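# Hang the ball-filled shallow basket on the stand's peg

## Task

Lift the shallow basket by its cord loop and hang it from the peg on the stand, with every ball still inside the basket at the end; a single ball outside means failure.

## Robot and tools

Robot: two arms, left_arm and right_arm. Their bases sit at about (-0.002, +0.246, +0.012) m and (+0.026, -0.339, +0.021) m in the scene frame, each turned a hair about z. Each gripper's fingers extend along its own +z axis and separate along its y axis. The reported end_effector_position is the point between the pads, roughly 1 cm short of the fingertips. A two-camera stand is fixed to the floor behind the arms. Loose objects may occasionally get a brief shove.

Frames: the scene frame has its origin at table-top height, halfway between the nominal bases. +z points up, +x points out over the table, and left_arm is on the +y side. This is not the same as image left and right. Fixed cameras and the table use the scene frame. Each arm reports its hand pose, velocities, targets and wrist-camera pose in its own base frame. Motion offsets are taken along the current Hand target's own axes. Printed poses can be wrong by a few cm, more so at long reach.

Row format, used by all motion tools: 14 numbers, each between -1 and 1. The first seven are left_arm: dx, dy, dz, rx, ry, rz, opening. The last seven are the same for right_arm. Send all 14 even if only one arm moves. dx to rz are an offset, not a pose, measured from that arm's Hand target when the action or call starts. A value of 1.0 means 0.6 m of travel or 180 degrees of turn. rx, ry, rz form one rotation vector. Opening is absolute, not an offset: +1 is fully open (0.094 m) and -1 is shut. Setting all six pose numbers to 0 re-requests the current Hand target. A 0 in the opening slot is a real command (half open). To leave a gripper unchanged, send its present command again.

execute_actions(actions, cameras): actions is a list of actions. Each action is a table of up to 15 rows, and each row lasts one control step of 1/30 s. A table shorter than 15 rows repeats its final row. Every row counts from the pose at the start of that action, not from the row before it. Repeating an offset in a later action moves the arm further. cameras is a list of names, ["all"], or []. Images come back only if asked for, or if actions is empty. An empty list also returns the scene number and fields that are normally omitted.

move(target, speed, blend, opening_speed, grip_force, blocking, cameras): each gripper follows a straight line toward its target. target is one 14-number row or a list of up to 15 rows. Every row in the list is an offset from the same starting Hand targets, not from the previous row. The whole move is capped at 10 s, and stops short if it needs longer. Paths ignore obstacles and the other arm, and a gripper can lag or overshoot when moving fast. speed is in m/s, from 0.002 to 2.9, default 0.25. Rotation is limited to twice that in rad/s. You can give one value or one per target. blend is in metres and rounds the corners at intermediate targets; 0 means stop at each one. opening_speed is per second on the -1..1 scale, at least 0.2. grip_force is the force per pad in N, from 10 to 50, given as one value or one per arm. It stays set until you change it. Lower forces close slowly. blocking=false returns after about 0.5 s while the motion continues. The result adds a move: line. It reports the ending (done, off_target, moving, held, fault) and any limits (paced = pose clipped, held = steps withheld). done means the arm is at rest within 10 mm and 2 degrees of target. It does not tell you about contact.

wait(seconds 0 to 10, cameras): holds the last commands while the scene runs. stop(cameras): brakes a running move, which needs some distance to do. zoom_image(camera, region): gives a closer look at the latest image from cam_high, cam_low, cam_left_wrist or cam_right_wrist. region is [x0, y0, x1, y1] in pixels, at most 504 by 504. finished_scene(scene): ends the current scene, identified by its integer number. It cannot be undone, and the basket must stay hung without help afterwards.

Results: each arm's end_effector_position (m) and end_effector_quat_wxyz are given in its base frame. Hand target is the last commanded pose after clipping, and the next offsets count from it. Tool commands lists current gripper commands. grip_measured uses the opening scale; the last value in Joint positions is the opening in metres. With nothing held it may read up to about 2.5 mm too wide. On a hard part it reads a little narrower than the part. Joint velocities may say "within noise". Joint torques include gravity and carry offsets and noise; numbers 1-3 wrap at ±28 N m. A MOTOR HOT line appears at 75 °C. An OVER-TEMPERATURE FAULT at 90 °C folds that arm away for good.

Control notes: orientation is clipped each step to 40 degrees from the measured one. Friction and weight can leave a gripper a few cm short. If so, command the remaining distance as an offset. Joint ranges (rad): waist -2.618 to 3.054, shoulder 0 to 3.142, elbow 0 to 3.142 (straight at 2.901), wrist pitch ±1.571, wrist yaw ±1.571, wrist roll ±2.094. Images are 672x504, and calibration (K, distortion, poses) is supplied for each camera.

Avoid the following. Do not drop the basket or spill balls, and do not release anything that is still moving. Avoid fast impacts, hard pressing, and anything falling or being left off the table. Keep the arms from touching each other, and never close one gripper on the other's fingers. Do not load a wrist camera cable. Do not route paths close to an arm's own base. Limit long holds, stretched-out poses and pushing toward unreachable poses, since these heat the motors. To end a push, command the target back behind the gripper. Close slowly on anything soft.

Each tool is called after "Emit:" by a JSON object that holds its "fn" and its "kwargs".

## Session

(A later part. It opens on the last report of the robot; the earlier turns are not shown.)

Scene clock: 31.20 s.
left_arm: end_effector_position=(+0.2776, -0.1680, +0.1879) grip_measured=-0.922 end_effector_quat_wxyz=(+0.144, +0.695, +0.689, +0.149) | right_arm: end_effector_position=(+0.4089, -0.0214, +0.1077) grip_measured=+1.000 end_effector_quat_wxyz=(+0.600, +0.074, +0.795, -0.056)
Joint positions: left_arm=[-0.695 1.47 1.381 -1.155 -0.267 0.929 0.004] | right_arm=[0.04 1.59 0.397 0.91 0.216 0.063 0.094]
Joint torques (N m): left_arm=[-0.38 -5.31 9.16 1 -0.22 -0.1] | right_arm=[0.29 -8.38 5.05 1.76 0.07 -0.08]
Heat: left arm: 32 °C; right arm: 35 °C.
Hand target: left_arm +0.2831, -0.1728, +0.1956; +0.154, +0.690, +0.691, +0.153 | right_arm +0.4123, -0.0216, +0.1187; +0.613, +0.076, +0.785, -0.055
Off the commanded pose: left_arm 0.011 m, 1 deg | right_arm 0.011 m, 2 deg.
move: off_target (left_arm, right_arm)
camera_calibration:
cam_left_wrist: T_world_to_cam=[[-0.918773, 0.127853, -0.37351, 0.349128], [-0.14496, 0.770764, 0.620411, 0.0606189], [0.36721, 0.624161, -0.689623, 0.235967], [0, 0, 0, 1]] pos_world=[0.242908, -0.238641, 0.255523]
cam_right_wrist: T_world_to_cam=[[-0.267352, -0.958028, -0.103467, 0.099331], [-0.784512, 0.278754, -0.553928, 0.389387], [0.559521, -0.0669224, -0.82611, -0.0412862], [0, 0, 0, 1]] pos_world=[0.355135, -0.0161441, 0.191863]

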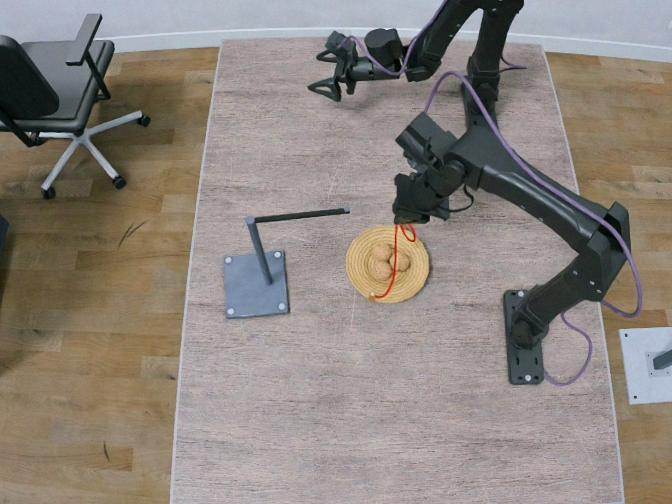

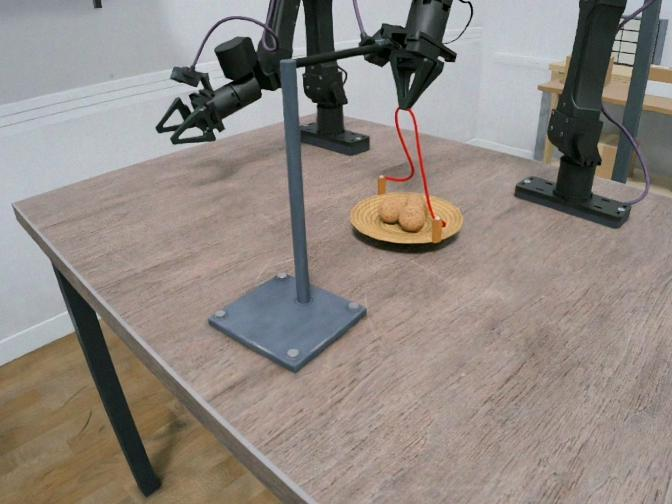

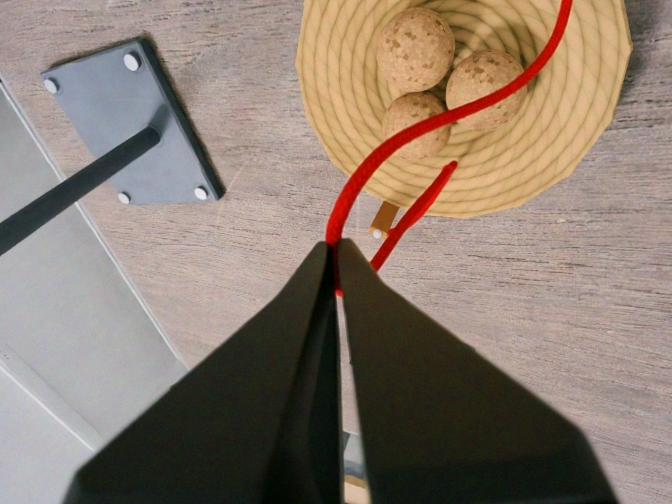

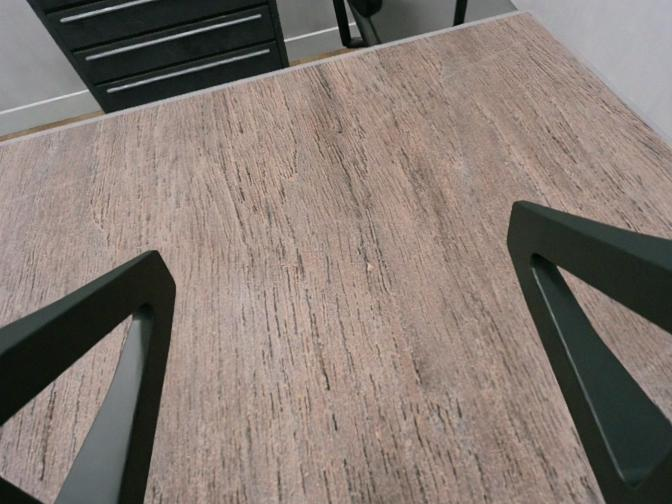

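Emit:
{"fn": "move", "kwargs": {"target": [0,0.019,-0.045,0,0,0,-1,0,0,0,0,0,0,1], "cameras": ["all"], "speed": 0.06}}

Emit:
{"fn": "zoom_image", "kwargs": {"camera": "cam_low", "region": [300, 20, 550, 270]}}

Emit:
{"fn": "zoom_image", "kwargs": {"camera": "cam_high", "region": [330, 180, 456, 306]}}

Scene clock: 32.90 s.
left_arm: end_effector_position=(+0.2778, -0.1678, +0.2177) grip_measured=-0.922 end_effector_quat_wxyz=(+0.145, +0.694, +0.689, +0.150) | right_arm: end_effector_position=(+0.4089, -0.0214, +0.1077) grip_measured=+1.000 end_effector_quat_wxyz=(+0.600, +0.074, +0.795, -0.056)
Joint positions: left_arm=[-0.695 1.493 1.522 -1.273 -0.269 0.927 0.004] | right_arm=[0.04 1.59 0.397 0.91 0.216 0.063 0.094]
Joint torques (N m): left_arm=[-0.57 -5.39 8.9 1 -0.2 -0.11] | right_arm=[0.18 -8.03 5.42 1.75 0.09 0]
Heat: left arm: 32 °C; right arm: 35 °C.
Hand target: left_arm +0.2820, -0.1727, +0.2248; +0.154, +0.690, +0.691, +0.153 | right_arm +0.4123, -0.0216, +0.1187; +0.613, +0.076, +0.785, -0.055
Off the commanded pose: left_arm 0.010 m, 1 deg | right_arm 0.011 m, 2 deg.
move: off_target (right_arm)
camera_calibration:
cam_left_wrist: T_world_to_cam=[[-0.918586, 0.124999, -0.374933, 0.360114], [-0.14812, 0.770639, 0.619819, 0.0429837], [0.366415, 0.624893, -0.689383, 0.256678], [0, 0, 0, 1]] pos_world=[0.243112, -0.238535, 0.285326]
cam_right_wrist: T_world_to_cam=[[-0.267352, -0.958028, -0.103467, 0.099331], [-0.784512, 0.278754, -0.553928, 0.389387], [0.559521, -0.0669224, -0.82611, -0.0412862], [0, 0, 0, 1]] pos_world=[0.355135, -0.0161441, 0.191863]

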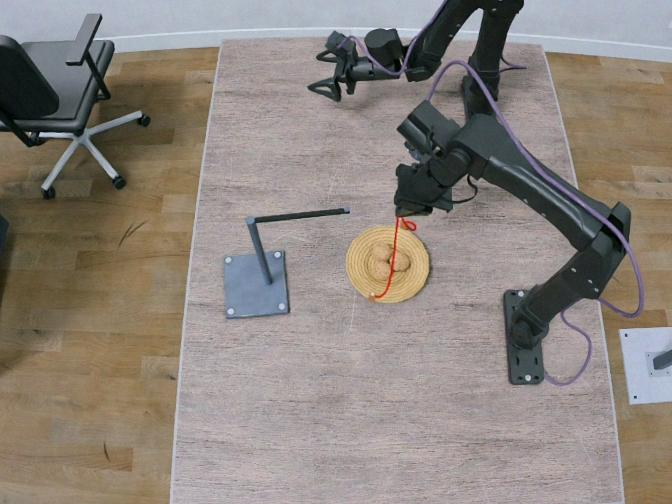

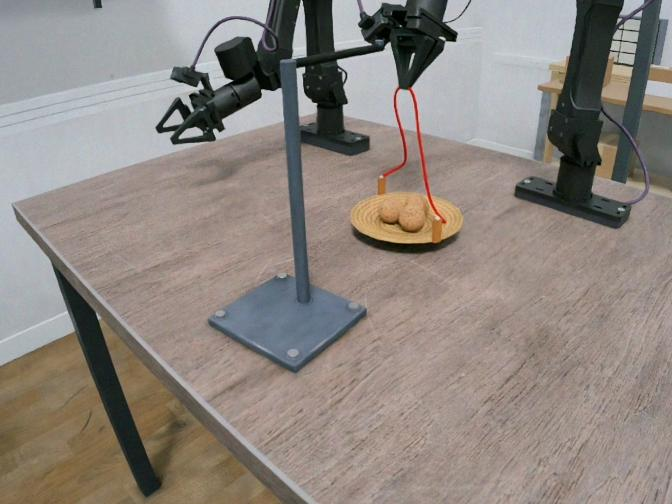

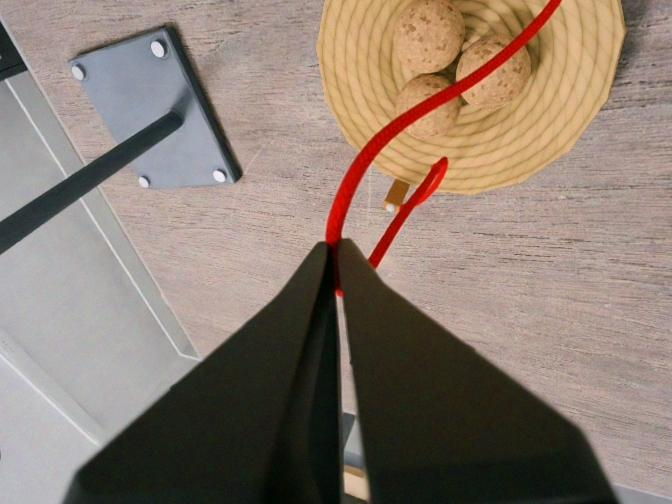

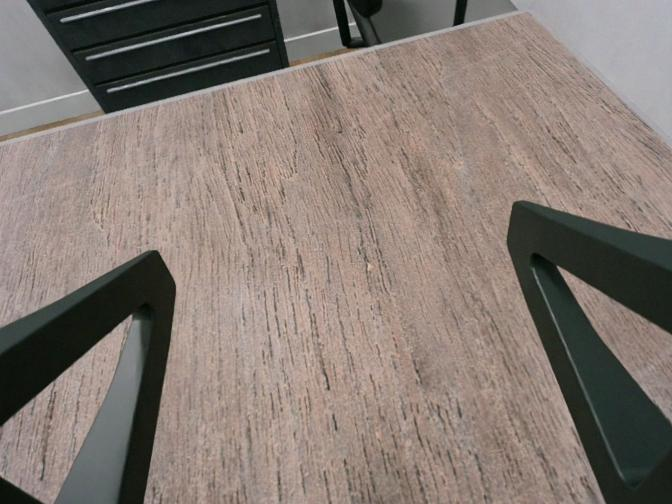

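Scaled by 2.016.

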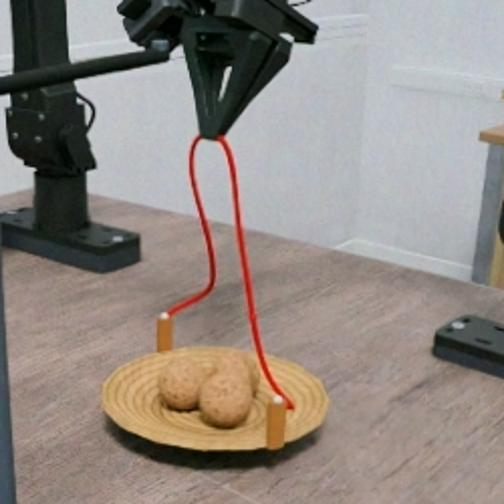

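Scaled by 4.000.

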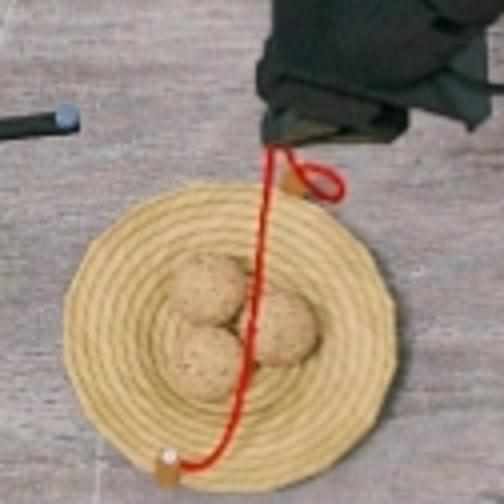

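Emit:
{"fn": "move", "kwargs": {"target": [0.006,0.013,-0.03,0,0,0,-1,0,0,0,0,0,0,1], "cameras": ["cam_low","cam_high"], "speed": 0.04}}

Emit:
{"fn": "zoom_image", "kwargs": {"camera": "cam_low", "region": [300, 20, 550, 270]}}

Emit:
{"fn": "zoom_image", "kwargs": {"camera": "cam_high", "region": [330, 180, 456, 306]}}

Scene clock: 34.23 s.
left_arm: end_effector_position=(+0.2762, -0.1664, +0.2382) grip_measured=-0.922 end_effector_quat_wxyz=(+0.147, +0.693, +0.689, +0.150) | right_arm: end_effector_position=(+0.4089, -0.0214, +0.1077) grip_measured=+1.000 end_effector_quat_wxyz=(+0.600, +0.074, +0.795, -0.056)
Joint positions: left_arm=[-0.695 1.505 1.617 -1.351 -0.269 0.927 0.004] | right_arm=[0.04 1.59 0.397 0.91 0.216 0.063 0.094]
Joint torques (N m): left_arm=[0.14 -5.18 8.76 1.02 -0.18 -0.03] | right_arm=[0.08 -8.29 5.34 1.79 0.08 -0.01]
Heat: left arm: 32 °C; right arm: 35 °C.
Hand target: left_arm +0.2815, -0.1691, +0.2445; +0.154, +0.690, +0.691, +0.153 | right_arm +0.4123, -0.0216, +0.1187; +0.613, +0.076, +0.785, -0.055
Off the commanded pose: left_arm 0.009 m, 1 deg | right_arm 0.011 m, 2 deg.
move: off_target (right_arm)
Images, in order (width x height): cam_high 672x504, cam_low 672x504.

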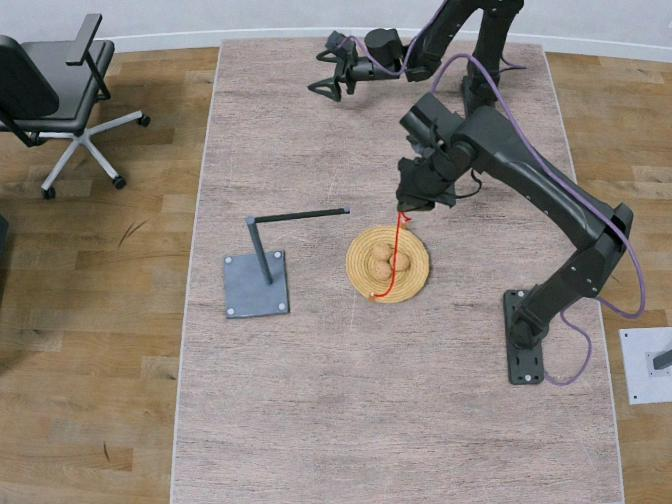

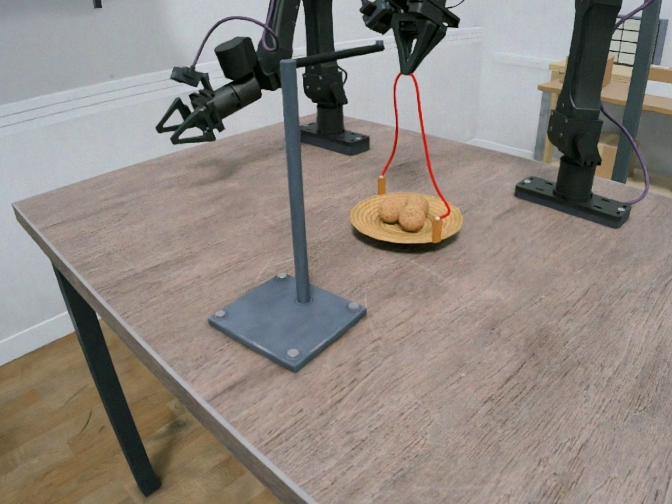

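Scaled by 2.016.

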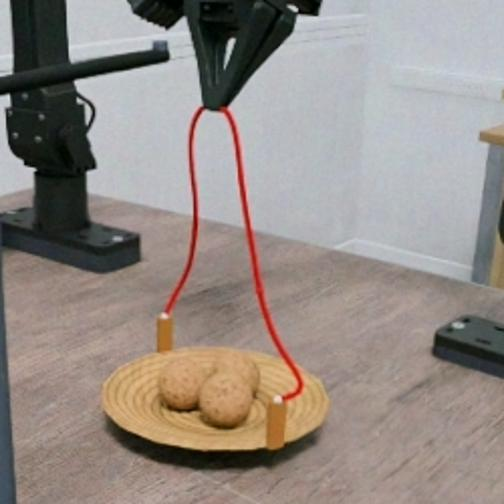

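Scaled by 4.000.

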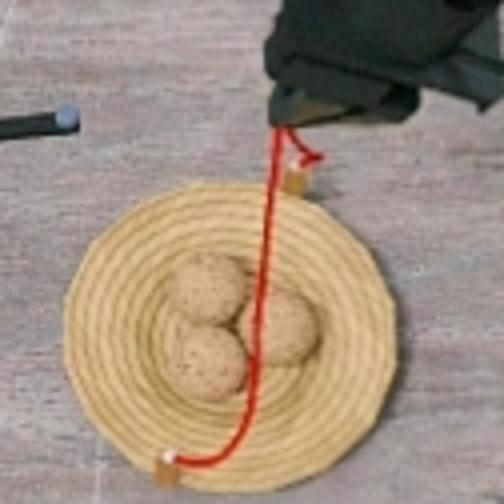

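Emit:
{"fn": "move", "kwargs": {"target": [0,0.008,-0.025,0,0,0,-1,0,0,0,0,0,0,1], "cameras": ["cam_low","cam_high"], "speed": 0.03}}

Emit:
{"fn": "zoom_image", "kwargs": {"camera": "cam_low", "region": [300, 20, 550, 270]}}

Emit:
{"fn": "zoom_image", "kwargs": {"camera": "cam_high", "region": [330, 180, 456, 306]}}

Scene clock: 35.50 s.
left_arm: end_effector_position=(+0.2749, -0.1654, +0.2528) grip_measured=-0.922 end_effector_quat_wxyz=(+0.144, +0.694, +0.689, +0.150) | right_arm: end_effector_position=(+0.4089, -0.0214, +0.1077) grip_measured=+1.000 end_effector_quat_wxyz=(+0.600, +0.074, +0.795, -0.056)
Joint positions: left_arm=[-0.695 1.527 1.702 -1.42 -0.269 0.927 0.004] | right_arm=[0.04 1.59 0.397 0.91 0.216 0.063 0.094]
Joint torques (N m): left_arm=[-0.21 -5.44 8.72 1 -0.19 -0.07] | right_arm=[0.2 -8.34 5.44 1.76 0.09 -0.02]
Heat: left arm: 32 °C; right arm: 35 °C.
Hand target: left_arm +0.2794, -0.1691, +0.2602; +0.154, +0.690, +0.691, +0.153 | right_arm +0.4123, -0.0216, +0.1187; +0.613, +0.076, +0.785, -0.055
Off the commanded pose: left_arm 0.009 m, 1 deg | right_arm 0.011 m, 2 deg.
move: off_target (right_arm)
Images, in order (width x height): cam_high 672x504, cam_low 672x504.

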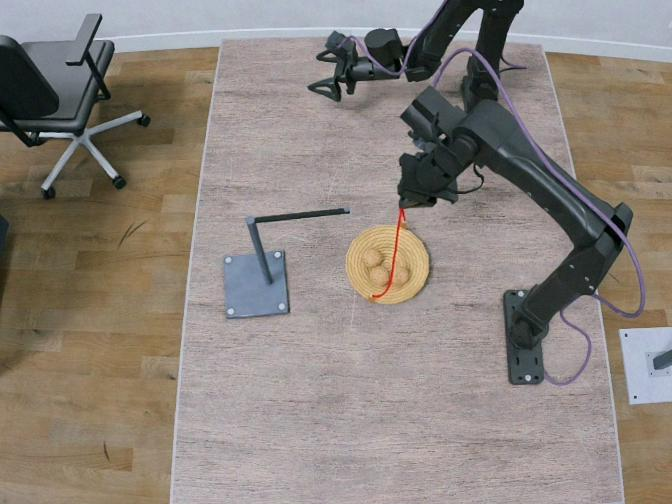

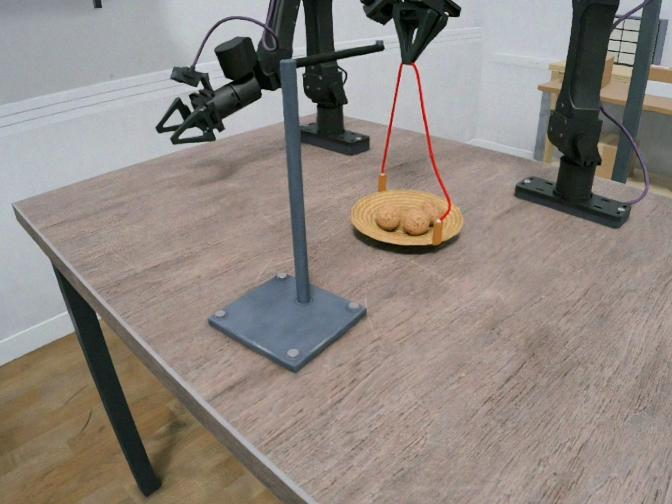

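Scaled by 2.016.

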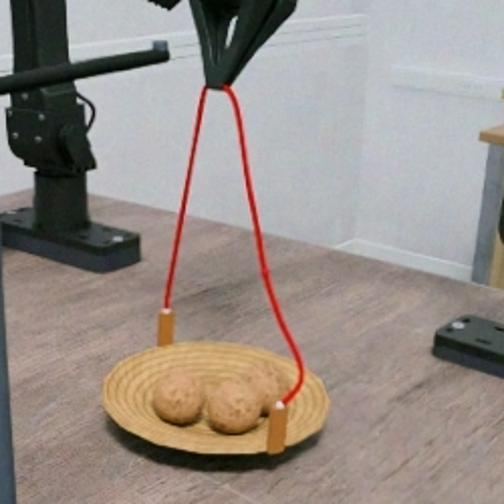

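Scaled by 4.000.

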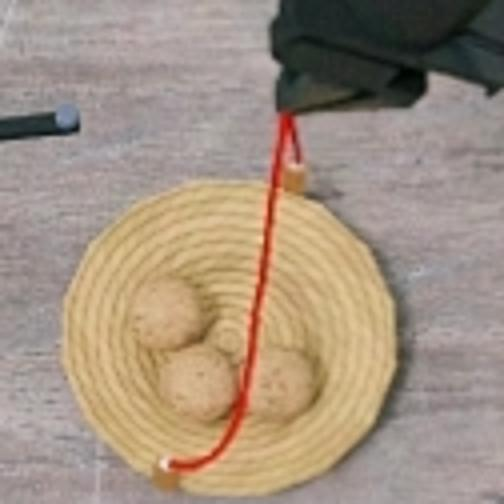

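Emit:
{"fn": "move", "kwargs": {"target": [[0,-0.042,0.091,0,0,0,-1,0,0,0,0,0,0,1],[0.1235,-0.223,0.232,0.139,0,0,-1,0,0,0,0,0,0,1],[0.172,-0.313,0.310,0.139,0,0,-1,0,0,0,0,0,0,1]], "speed": [0.04,0.12,0.1], "blend": [0,0.02,0], "cameras": ["cam_low","cam_left_wrist","cam_high"]}}

Scene clock: 41.63 s.
left_arm: end_effector_position=(+0.1856, -0.0638, +0.0076) grip_measured=-0.922 end_effector_quat_wxyz=(-0.019, +0.705, +0.709, -0.001) | right_arm: end_effector_position=(+0.4089, -0.0214, +0.1077) grip_measured=+1.000 end_effector_quat_wxyz=(+0.600, +0.074, +0.795, -0.056)
Joint positions: left_arm=[-0.349 1.436 0.69 -0.859 -0.014 1.216 0.004] | right_arm=[0.04 1.59 0.397 0.91 0.216 0.063 0.094]
Joint torques (N m): left_arm=[0.43 -7.92 4.08 0.49 0.16 0.11] | right_arm=[-0.18 -8.28 5.48 1.81 0.07 0.01]
Heat: left arm: 32 °C; right arm: 35 °C.
Hand target: left_arm +0.1881, -0.0665, +0.0118; +0.001, +0.707, +0.707, +0.000 | right_arm +0.4123, -0.0216, +0.1187; +0.613, +0.076, +0.785, -0.055
Off the commanded pose: left_arm 0.006 m, 2 deg | right_arm 0.011 m, 2 deg.
move: off_target (right_arm)
camera_calibration:
cam_left_wrist: T_world_to_cam=[[-0.99186, 0.111283, 0.0618787, 0.193102], [0.125048, 0.759746, 0.638082, 0.027886], [0.0239957, 0.640626, -0.767478, 0.14569], [0, 0, 0, 1]] pos_world=[0.184547, -0.136008, 0.0820714]
Images, in order (width x height): cam_high 672x504, cam_low 672x504, cam_left_wrist 672x504.

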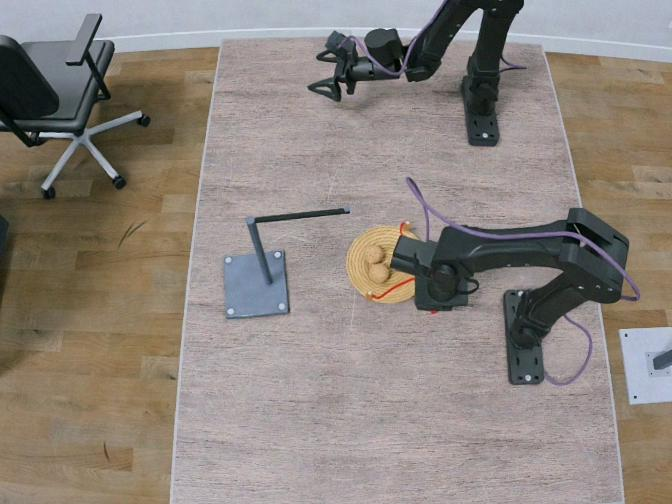

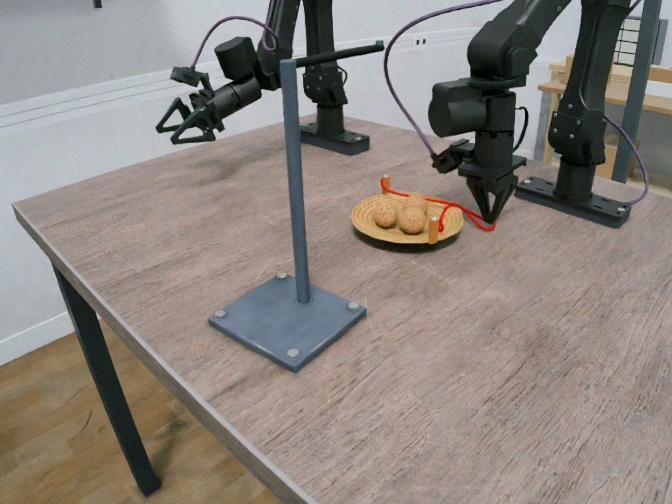

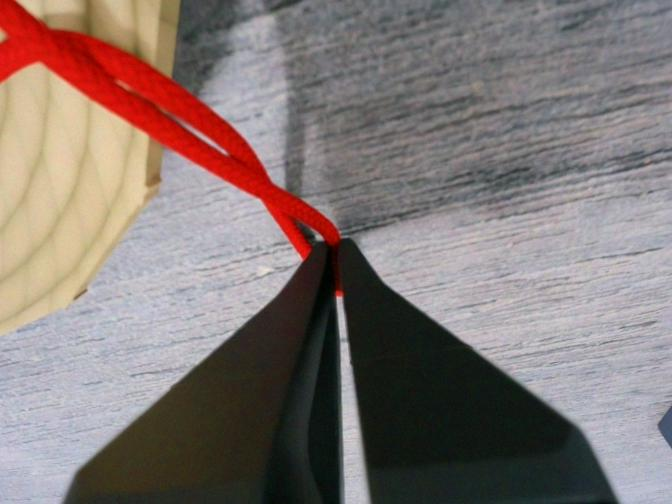

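Emit:
{"fn": "move", "kwargs": {"target": [0.025,0.0,0.035,0,0,0,-1,0,0,0,0,0,0,1], "speed": 0.05, "cameras": ["cam_low","cam_left_wrist"]}}

Emit:
{"fn": "zoom_image", "kwargs": {"camera": "cam_low", "region": [340, 140, 540, 260]}}

Scene clock: 43.10 s.
left_arm: end_effector_position=(+0.1861, -0.0535, -0.0034) grip_measured=-0.922 end_effector_quat_wxyz=(-0.007, +0.706, +0.708, -0.007) | right_arm: end_effector_position=(+0.4089, -0.0214, +0.1077) grip_measured=+1.000 end_effector_quat_wxyz=(+0.600, +0.074, +0.795, -0.056)
Joint positions: left_arm=[-0.28 1.436 0.64 -0.794 0.005 1.287 0.004] | right_arm=[0.04 1.59 0.397 0.91 0.216 0.063 0.094]
Joint torques (N m): left_arm=[0.65 -4.89 2.33 0.94 -0.04 0.1] | right_arm=[-0.01 -8.35 5.26 1.69 0.07 0.05]
Heat: left arm: 32 °C; right arm: 35 °C.
Hand target: left_arm +0.1880, -0.0516, -0.0093; +0.001, +0.707, +0.707, -0.001 | right_arm +0.4123, -0.0216, +0.1187; +0.613, +0.076, +0.785, -0.055
Off the commanded pose: left_arm 0.006 m, 1 deg | right_arm 0.011 m, 2 deg.
move: off_target (right_arm)
camera_calibration:
cam_left_wrist: T_world_to_cam=[[-0.992133, 0.114018, 0.0516913, 0.193341], [0.121399, 0.775425, 0.619659, 0.0284212], [0.0305698, 0.62106, -0.783167, 0.128374], [0, 0, 0, 1]] pos_world=[0.184445, -0.123811, 0.0729329]
Images, in order (width x height): cam_low 672x504, cam_left_wrist 672x504.

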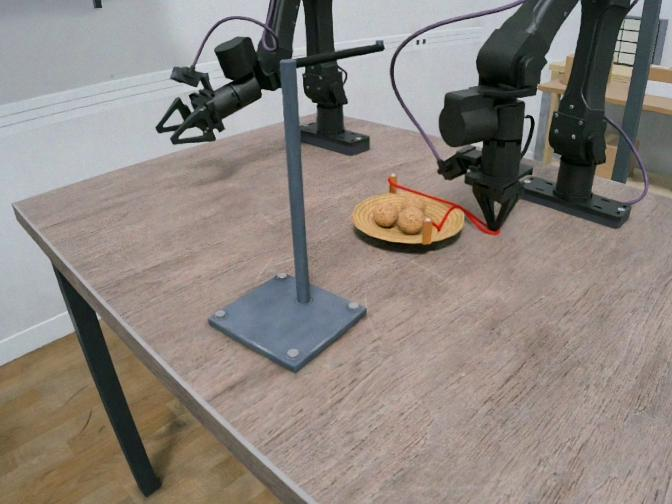

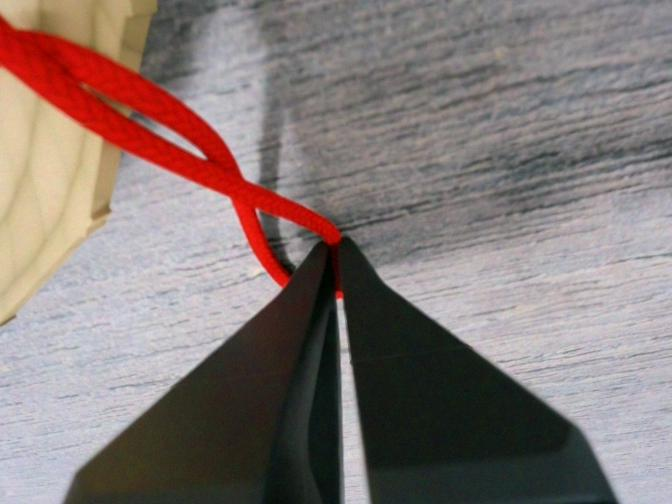

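Scaled by 2.520.

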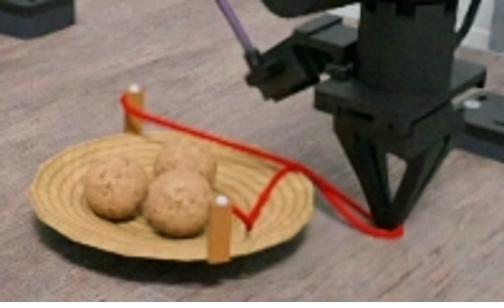

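Emit:
{"fn": "move", "kwargs": {"target": [[0,0,0,0,0,0,-0.2,0,0,0,0,0,0,1],[0,0,-0.167,0,0,0,-0.2,0,0,0,0,0,0,1]], "speed": 0.1, "opening_speed": 0.7, "cameras": ["cam_low","cam_left_wrist"]}}

Emit:
{"fn": "zoom_image", "kwargs": {"camera": "cam_low", "region": [340, 140, 540, 260]}}

Scene clock: 46.53 s.
left_arm: end_effector_position=(+0.1808, -0.0500, +0.0789) grip_measured=-0.203 end_effector_quat_wxyz=(-0.020, +0.705, +0.709, -0.010) | right_arm: end_effector_position=(+0.4089, -0.0214, +0.1077) grip_measured=+1.000 end_effector_quat_wxyz=(+0.600, +0.074, +0.795, -0.056)
Joint positions: left_arm=[-0.276 1.305 0.888 -1.199 -0.001 1.289 0.037] | right_arm=[0.04 1.59 0.397 0.91 0.216 0.063 0.094]
Joint torques (N m): left_arm=[0.43 -6.52 8.14 0.23 0.02 0.1] | right_arm=[0.06 -8.2 5.41 1.82 0.02 -0.01]
Heat: left arm: 32 °C; right arm: 35 °C.
Hand target: left_arm +0.1879, -0.0513, +0.0910; +0.001, +0.707, +0.708, -0.001 | right_arm +0.4123, -0.0216, +0.1187; +0.613, +0.076, +0.785, -0.055
Off the commanded pose: left_arm 0.014 m, 3 deg | right_arm 0.011 m, 2 deg.
move: off_target (left_arm, right_arm)
camera_calibration:
cam_left_wrist: T_world_to_cam=[[-0.990891, 0.111543, 0.0754513, 0.181092], [0.134133, 0.767735, 0.626571, -0.0277817], [0.0119633, 0.630984, -0.775703, 0.194041], [0, 0, 0, 1]] pos_world=[0.180848, -0.121307, 0.154262]
Images, in order (width x height): cam_low 672x504, cam_left_wrist 672x504.

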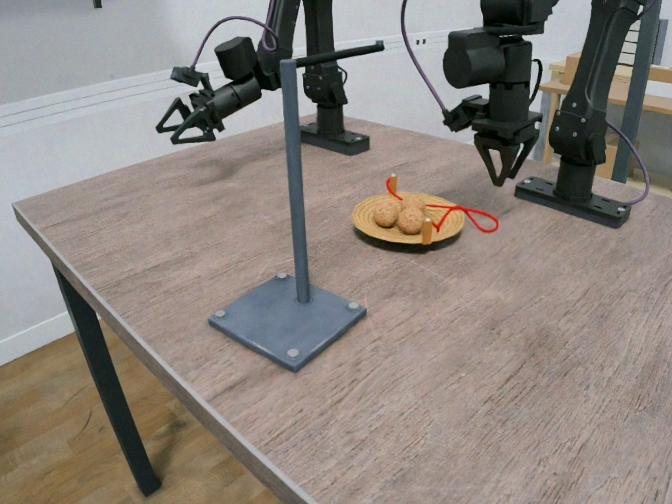

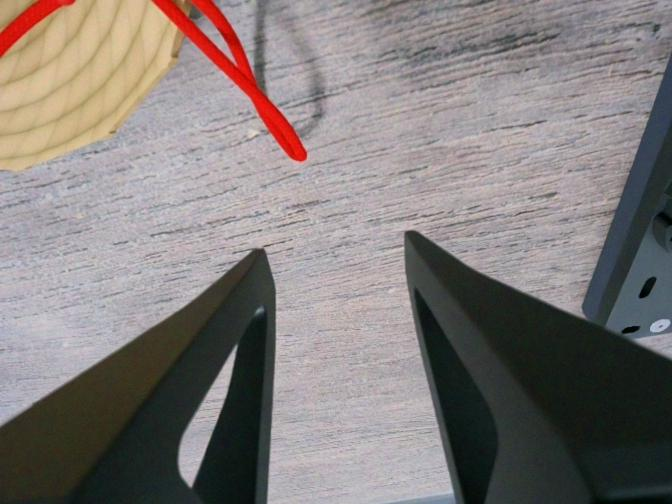

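Scaled by 2.520.

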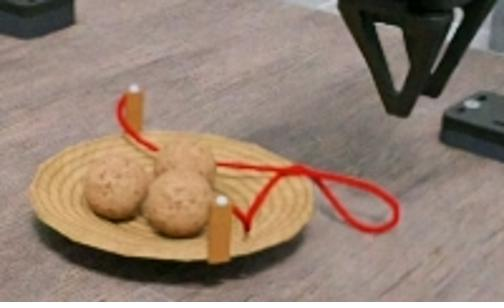

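Emit:
{"fn": "move", "kwargs": {"target": [[0.005,0.003,0.12,0,0,0,-0.2,0,0,0,0,0,0,1],[0.005,0.003,0.167,0,0,0,-0.2,0,0,0,0,0,0,1]], "speed": [0.15,0.04], "cameras": ["cam_low","cam_left_wrist"]}}

Emit:
{"fn": "zoom_image", "kwargs": {"camera": "cam_low", "region": [440, 180, 520, 250]}}

Scene clock: 50.90 s.
left_arm: end_effector_position=(+0.1882, -0.0485, -0.0029) grip_measured=-0.203 end_effector_quat_wxyz=(-0.002, +0.705, +0.709, +0.000) | right_arm: end_effector_position=(+0.4089, -0.0214, +0.1077) grip_measured=+1.000 end_effector_quat_wxyz=(+0.600, +0.074, +0.795, -0.056)
Joint positions: left_arm=[-0.259 1.42 0.629 -0.783 -0.002 1.306 0.037] | right_arm=[0.04 1.59 0.397 0.91 0.216 0.063 0.094]
Joint torques (N m): left_arm=[0.4 -3.17 3.52 0.85 0.04 0.09] | right_arm=[0.08 -8.18 5.41 1.8 0.08 0.02]
Heat: left arm: 32 °C; right arm: 35 °C.
Hand target: left_arm +0.1898, -0.0485, -0.0092; +0.001, +0.707, +0.708, -0.001 | right_arm +0.4123, -0.0216, +0.1187; +0.613, +0.076, +0.785, -0.055
Off the commanded pose: left_arm 0.007 m, 0 deg | right_arm 0.011 m, 2 deg.
move: off_target (right_arm)
camera_calibration:
cam_left_wrist: T_world_to_cam=[[-0.993099, 0.11212, 0.0343956, 0.194795], [0.108998, 0.774169, 0.623524, 0.0263189], [0.0432813, 0.62297, -0.781047, 0.123267], [0, 0, 0, 1]] pos_world=[0.185247, -0.119007, 0.0731666]
Images, in order (width x height): cam_low 672x504, cam_left_wrist 672x504.

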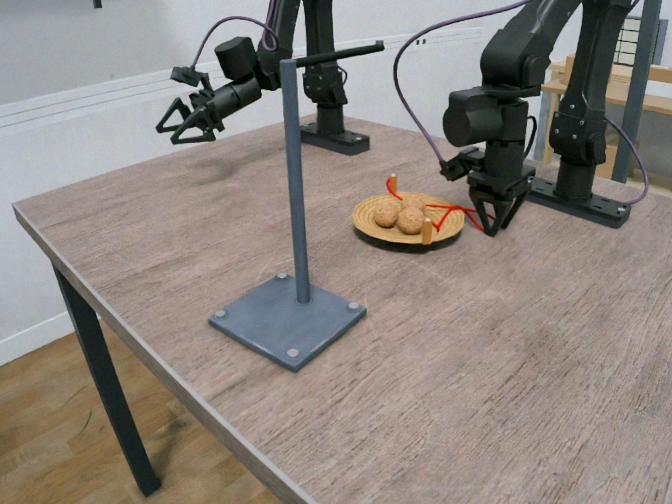

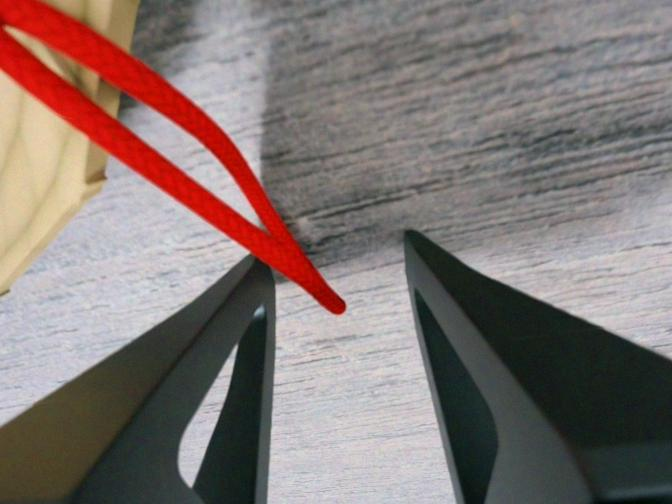

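Scaled by 6.300.

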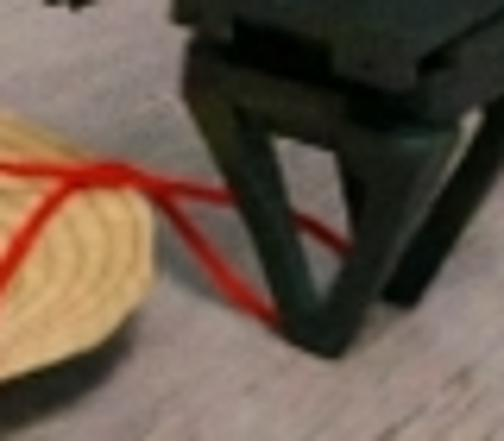

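Emit:
{"fn": "move", "kwargs": {"target": [[0,0,-0.012,0,0,0,-0.2,0,0,0,0,0,0,1],[0.014,-0.001,-0.012,0,0,0,-0.2,0,0,0,0,0,0,1],[0.014,-0.001,0.002,0,0,0,-0.2,0,0,0,0,0,0,1]], "speed": 0.04}}

Emit:
{"fn": "move", "kwargs": {"target": [0,0,0,0,0,0,-1,0,0,0,0,0,0,1], "opening_speed": 0.5, "cameras": ["cam_low","cam_left_wrist"]}}

Emit:
{"fn": "zoom_image", "kwargs": {"camera": "cam_low", "region": [440, 180, 520, 250]}}

Scene clock: 52.80 s.
left_arm: end_effector_position=(+0.1891, -0.0454, -0.0029) grip_measured=-0.203 end_effector_quat_wxyz=(+0.004, +0.708, +0.706, -0.008) | right_arm: end_effector_position=(+0.4089, -0.0214, +0.1077) grip_measured=+1.000 end_effector_quat_wxyz=(+0.600, +0.074, +0.795, -0.056)
Joint positions: left_arm=[-0.224 1.42 0.629 -0.782 0.018 1.349 0.037] | right_arm=[0.04 1.59 0.397 0.91 0.216 0.063 0.094]
Joint torques (N m): left_arm=[0.87 -3.81 2.55 0.89 -0.15 0.07] | right_arm=[-0.01 -8.27 5.49 1.75 0.02 -0.03]
Heat: left arm: 32 °C; right arm: 35 °C.
Hand target: left_arm +0.1893, -0.0401, -0.0104; +0.001, +0.707, +0.707, +0.000 | right_arm +0.4123, -0.0216, +0.1187; +0.613, +0.076, +0.785, -0.055
Off the commanded pose: left_arm 0.009 m, 1 deg | right_arm 0.011 m, 2 deg.
move: off_target (right_arm)

Scene clock: 54.60 s.
left_arm: end_effector_position=(+0.1942, -0.0438, -0.0032) grip_measured=-0.909 end_effector_quat_wxyz=(+0.009, +0.707, +0.707, +0.002) | right_arm: end_effector_position=(+0.4089, -0.0214, +0.1077) grip_measured=+1.000 end_effector_quat_wxyz=(+0.600, +0.074, +0.795, -0.056)
Joint positions: left_arm=[-0.221 1.42 0.628 -0.762 0.007 1.349 0.004] | right_arm=[0.04 1.59 0.397 0.91 0.216 0.063 0.094]
Joint torques (N m): left_arm=[0.57 -3.79 2.7 0.69 -0.05 0.07] | right_arm=[0.03 -8.38 5.34 1.72 0.05 0.02]
Heat: left arm: 32 °C; right arm: 35 °C.
Hand target: left_arm +0.1893, -0.0402, -0.0104; +0.001, +0.707, +0.707, +0.000 | right_arm +0.4123, -0.0216, +0.1187; +0.613, +0.076, +0.785, -0.055
Off the commanded pose: left_arm 0.009 m, 1 deg | right_arm 0.011 m, 2 deg.
move: off_target (right_arm)
camera_calibration:
cam_left_wrist: T_world_to_cam=[[-0.993005, 0.11704, 0.0155775, 0.200425], [0.10179, 0.78173, 0.615254, 0.0239181], [0.0598318, 0.612535, -0.788175, 0.116174], [0, 0, 0, 1]] pos_world=[0.189637, -0.113316, 0.0737276]
Images, in order (width x height): cam_low 672x504, cam_left_wrist 672x504.

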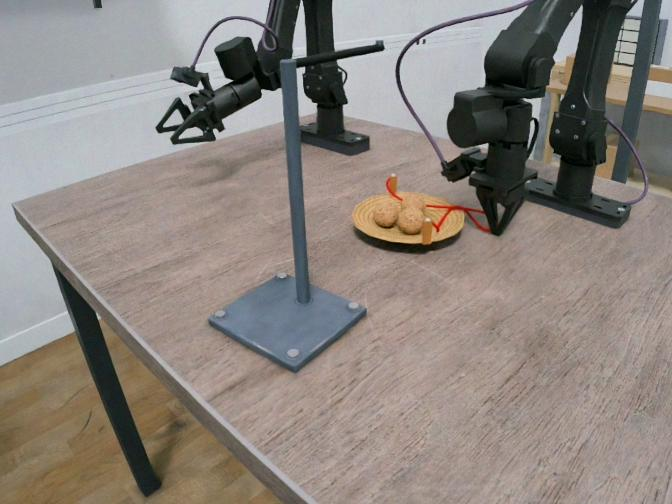

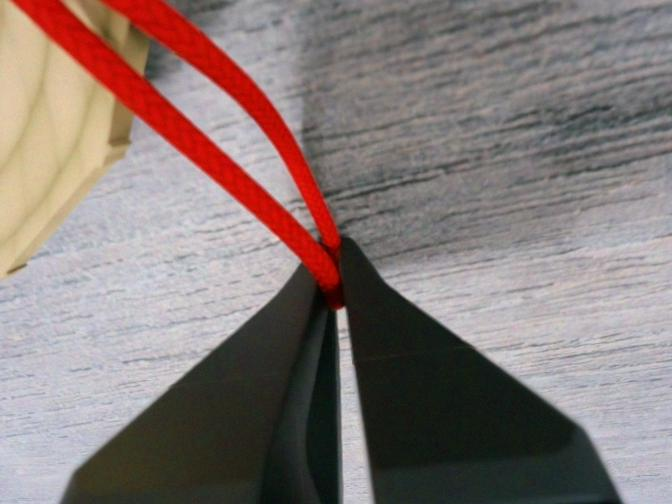

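Scaled by 6.300.

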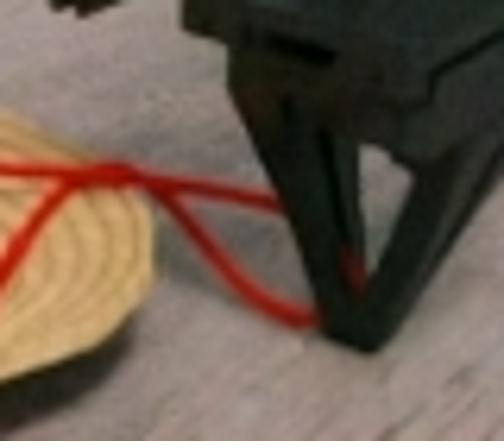

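Emit:
{"fn": "move", "kwargs": {"target": [[-0.05,0.03,-0.2,0,0,0,-1,0,0,0,0,0,0,1],[-0.22,0.157,-0.359,-0.139,0,0,-1,0,0,0,0,0,0,1]], "cameras": ["all"], "speed": 0.12, "blend": [0.03,0]}}

Emit:
{"fn": "zoom_image", "kwargs": {"camera": "cam_low", "region": [300, 20, 550, 270]}}

Emit:
{"fn": "zoom_image", "kwargs": {"camera": "cam_high", "region": [330, 180, 456, 306]}}

Scene clock: 58.37 s.
left_arm: end_effector_position=(+0.2753, -0.1649, +0.1967) grip_measured=-0.910 end_effector_quat_wxyz=(+0.137, +0.696, +0.688, +0.149) | right_arm: end_effector_position=(+0.4089, -0.0214, +0.1077) grip_measured=+1.000 end_effector_quat_wxyz=(+0.600, +0.074, +0.795, -0.056)
Joint positions: left_arm=[-0.691 1.474 1.424 -1.208 -0.266 0.933 0.004] | right_arm=[0.04 1.59 0.397 0.91 0.216 0.063 0.094]
Joint torques (N m): left_arm=[-0.32 -5.27 9.09 1.14 -0.19 -0.11] | right_arm=[0.13 -8.14 5.56 1.75 0.04 -0.03]
Heat: left arm: 32 °C; right arm: 35 °C.
Hand target: left_arm +0.2834, -0.1715, +0.2053; +0.154, +0.690, +0.691, +0.153 | right_arm +0.4123, -0.0216, +0.1187; +0.613, +0.076, +0.785, -0.055
Off the commanded pose: left_arm 0.014 m, 2 deg | right_arm 0.011 m, 2 deg.
move: off_target (left_arm, right_arm)
camera_calibration:
cam_left_wrist: T_world_to_cam=[[-0.922789, 0.131668, -0.362111, 0.349277], [-0.137696, 0.765049, 0.629079, 0.0478142], [0.359862, 0.630368, -0.687848, 0.243638], [0, 0, 0, 1]] pos_world=[0.241217, -0.236151, 0.263984]
cam_right_wrist: T_world_to_cam=[[-0.267352, -0.958028, -0.103467, 0.099331], [-0.784512, 0.278754, -0.553928, 0.389387], [0.559521, -0.0669224, -0.82611, -0.0412862], [0, 0, 0, 1]] pos_world=[0.355135, -0.0161441, 0.191863]

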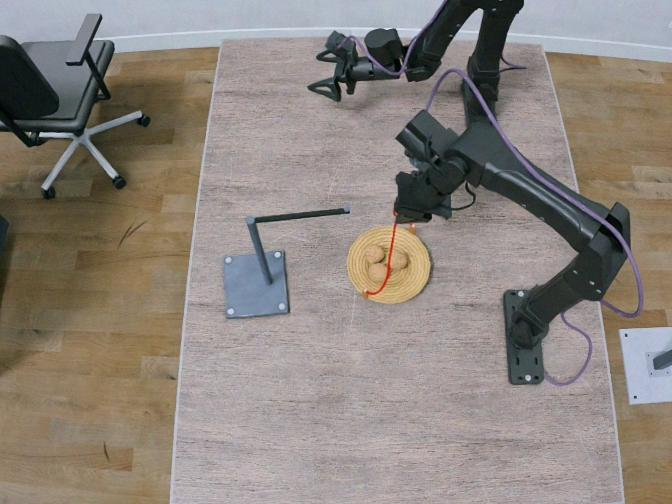

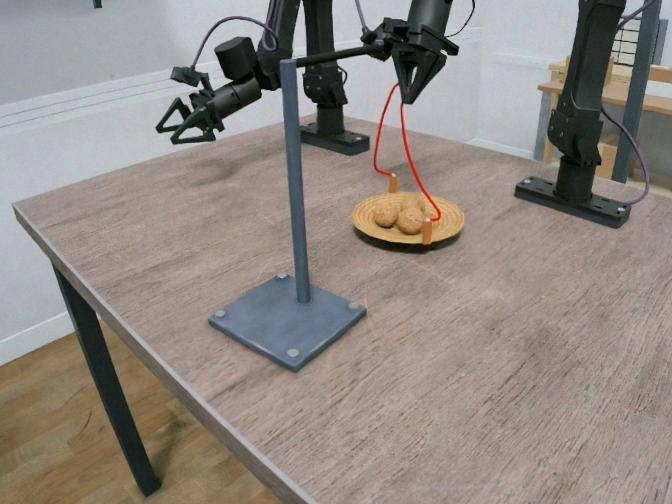

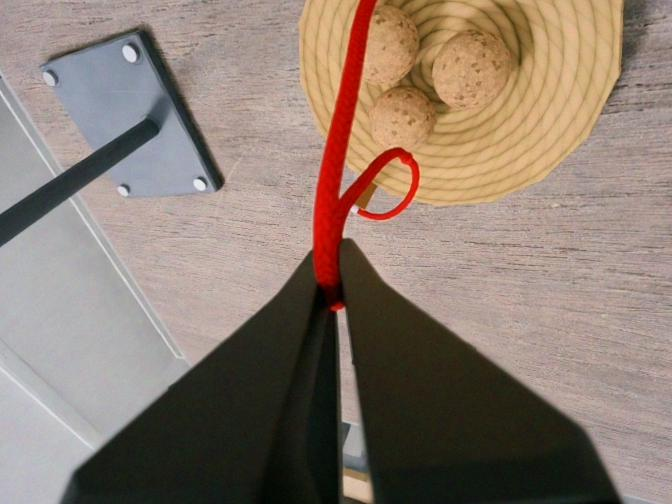

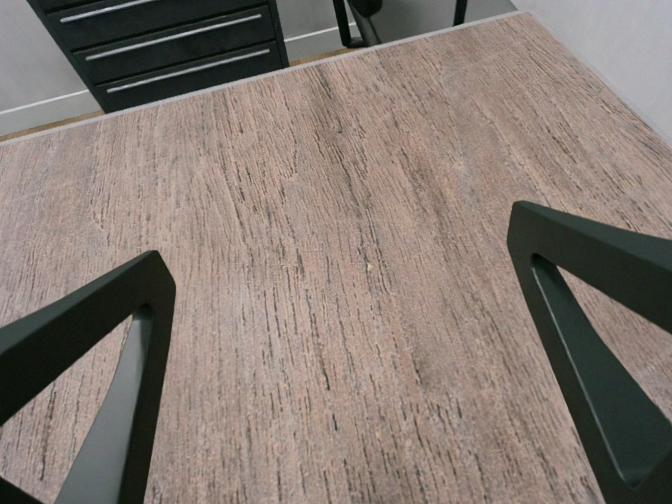

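Scaled by 2.016.

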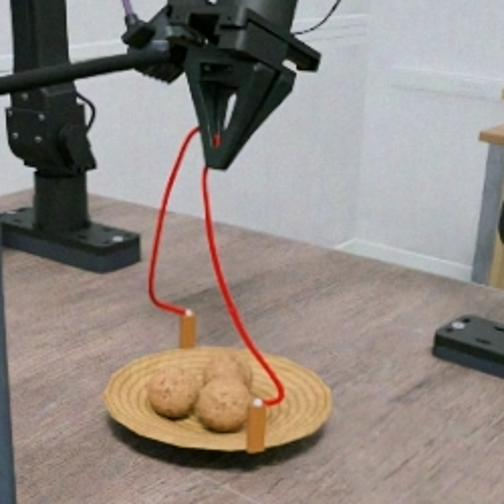

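Scaled by 4.000.

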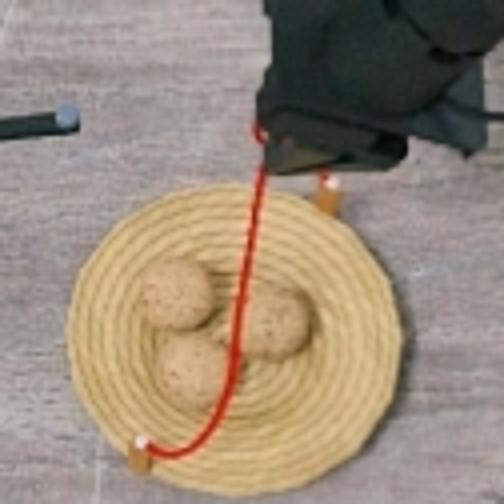

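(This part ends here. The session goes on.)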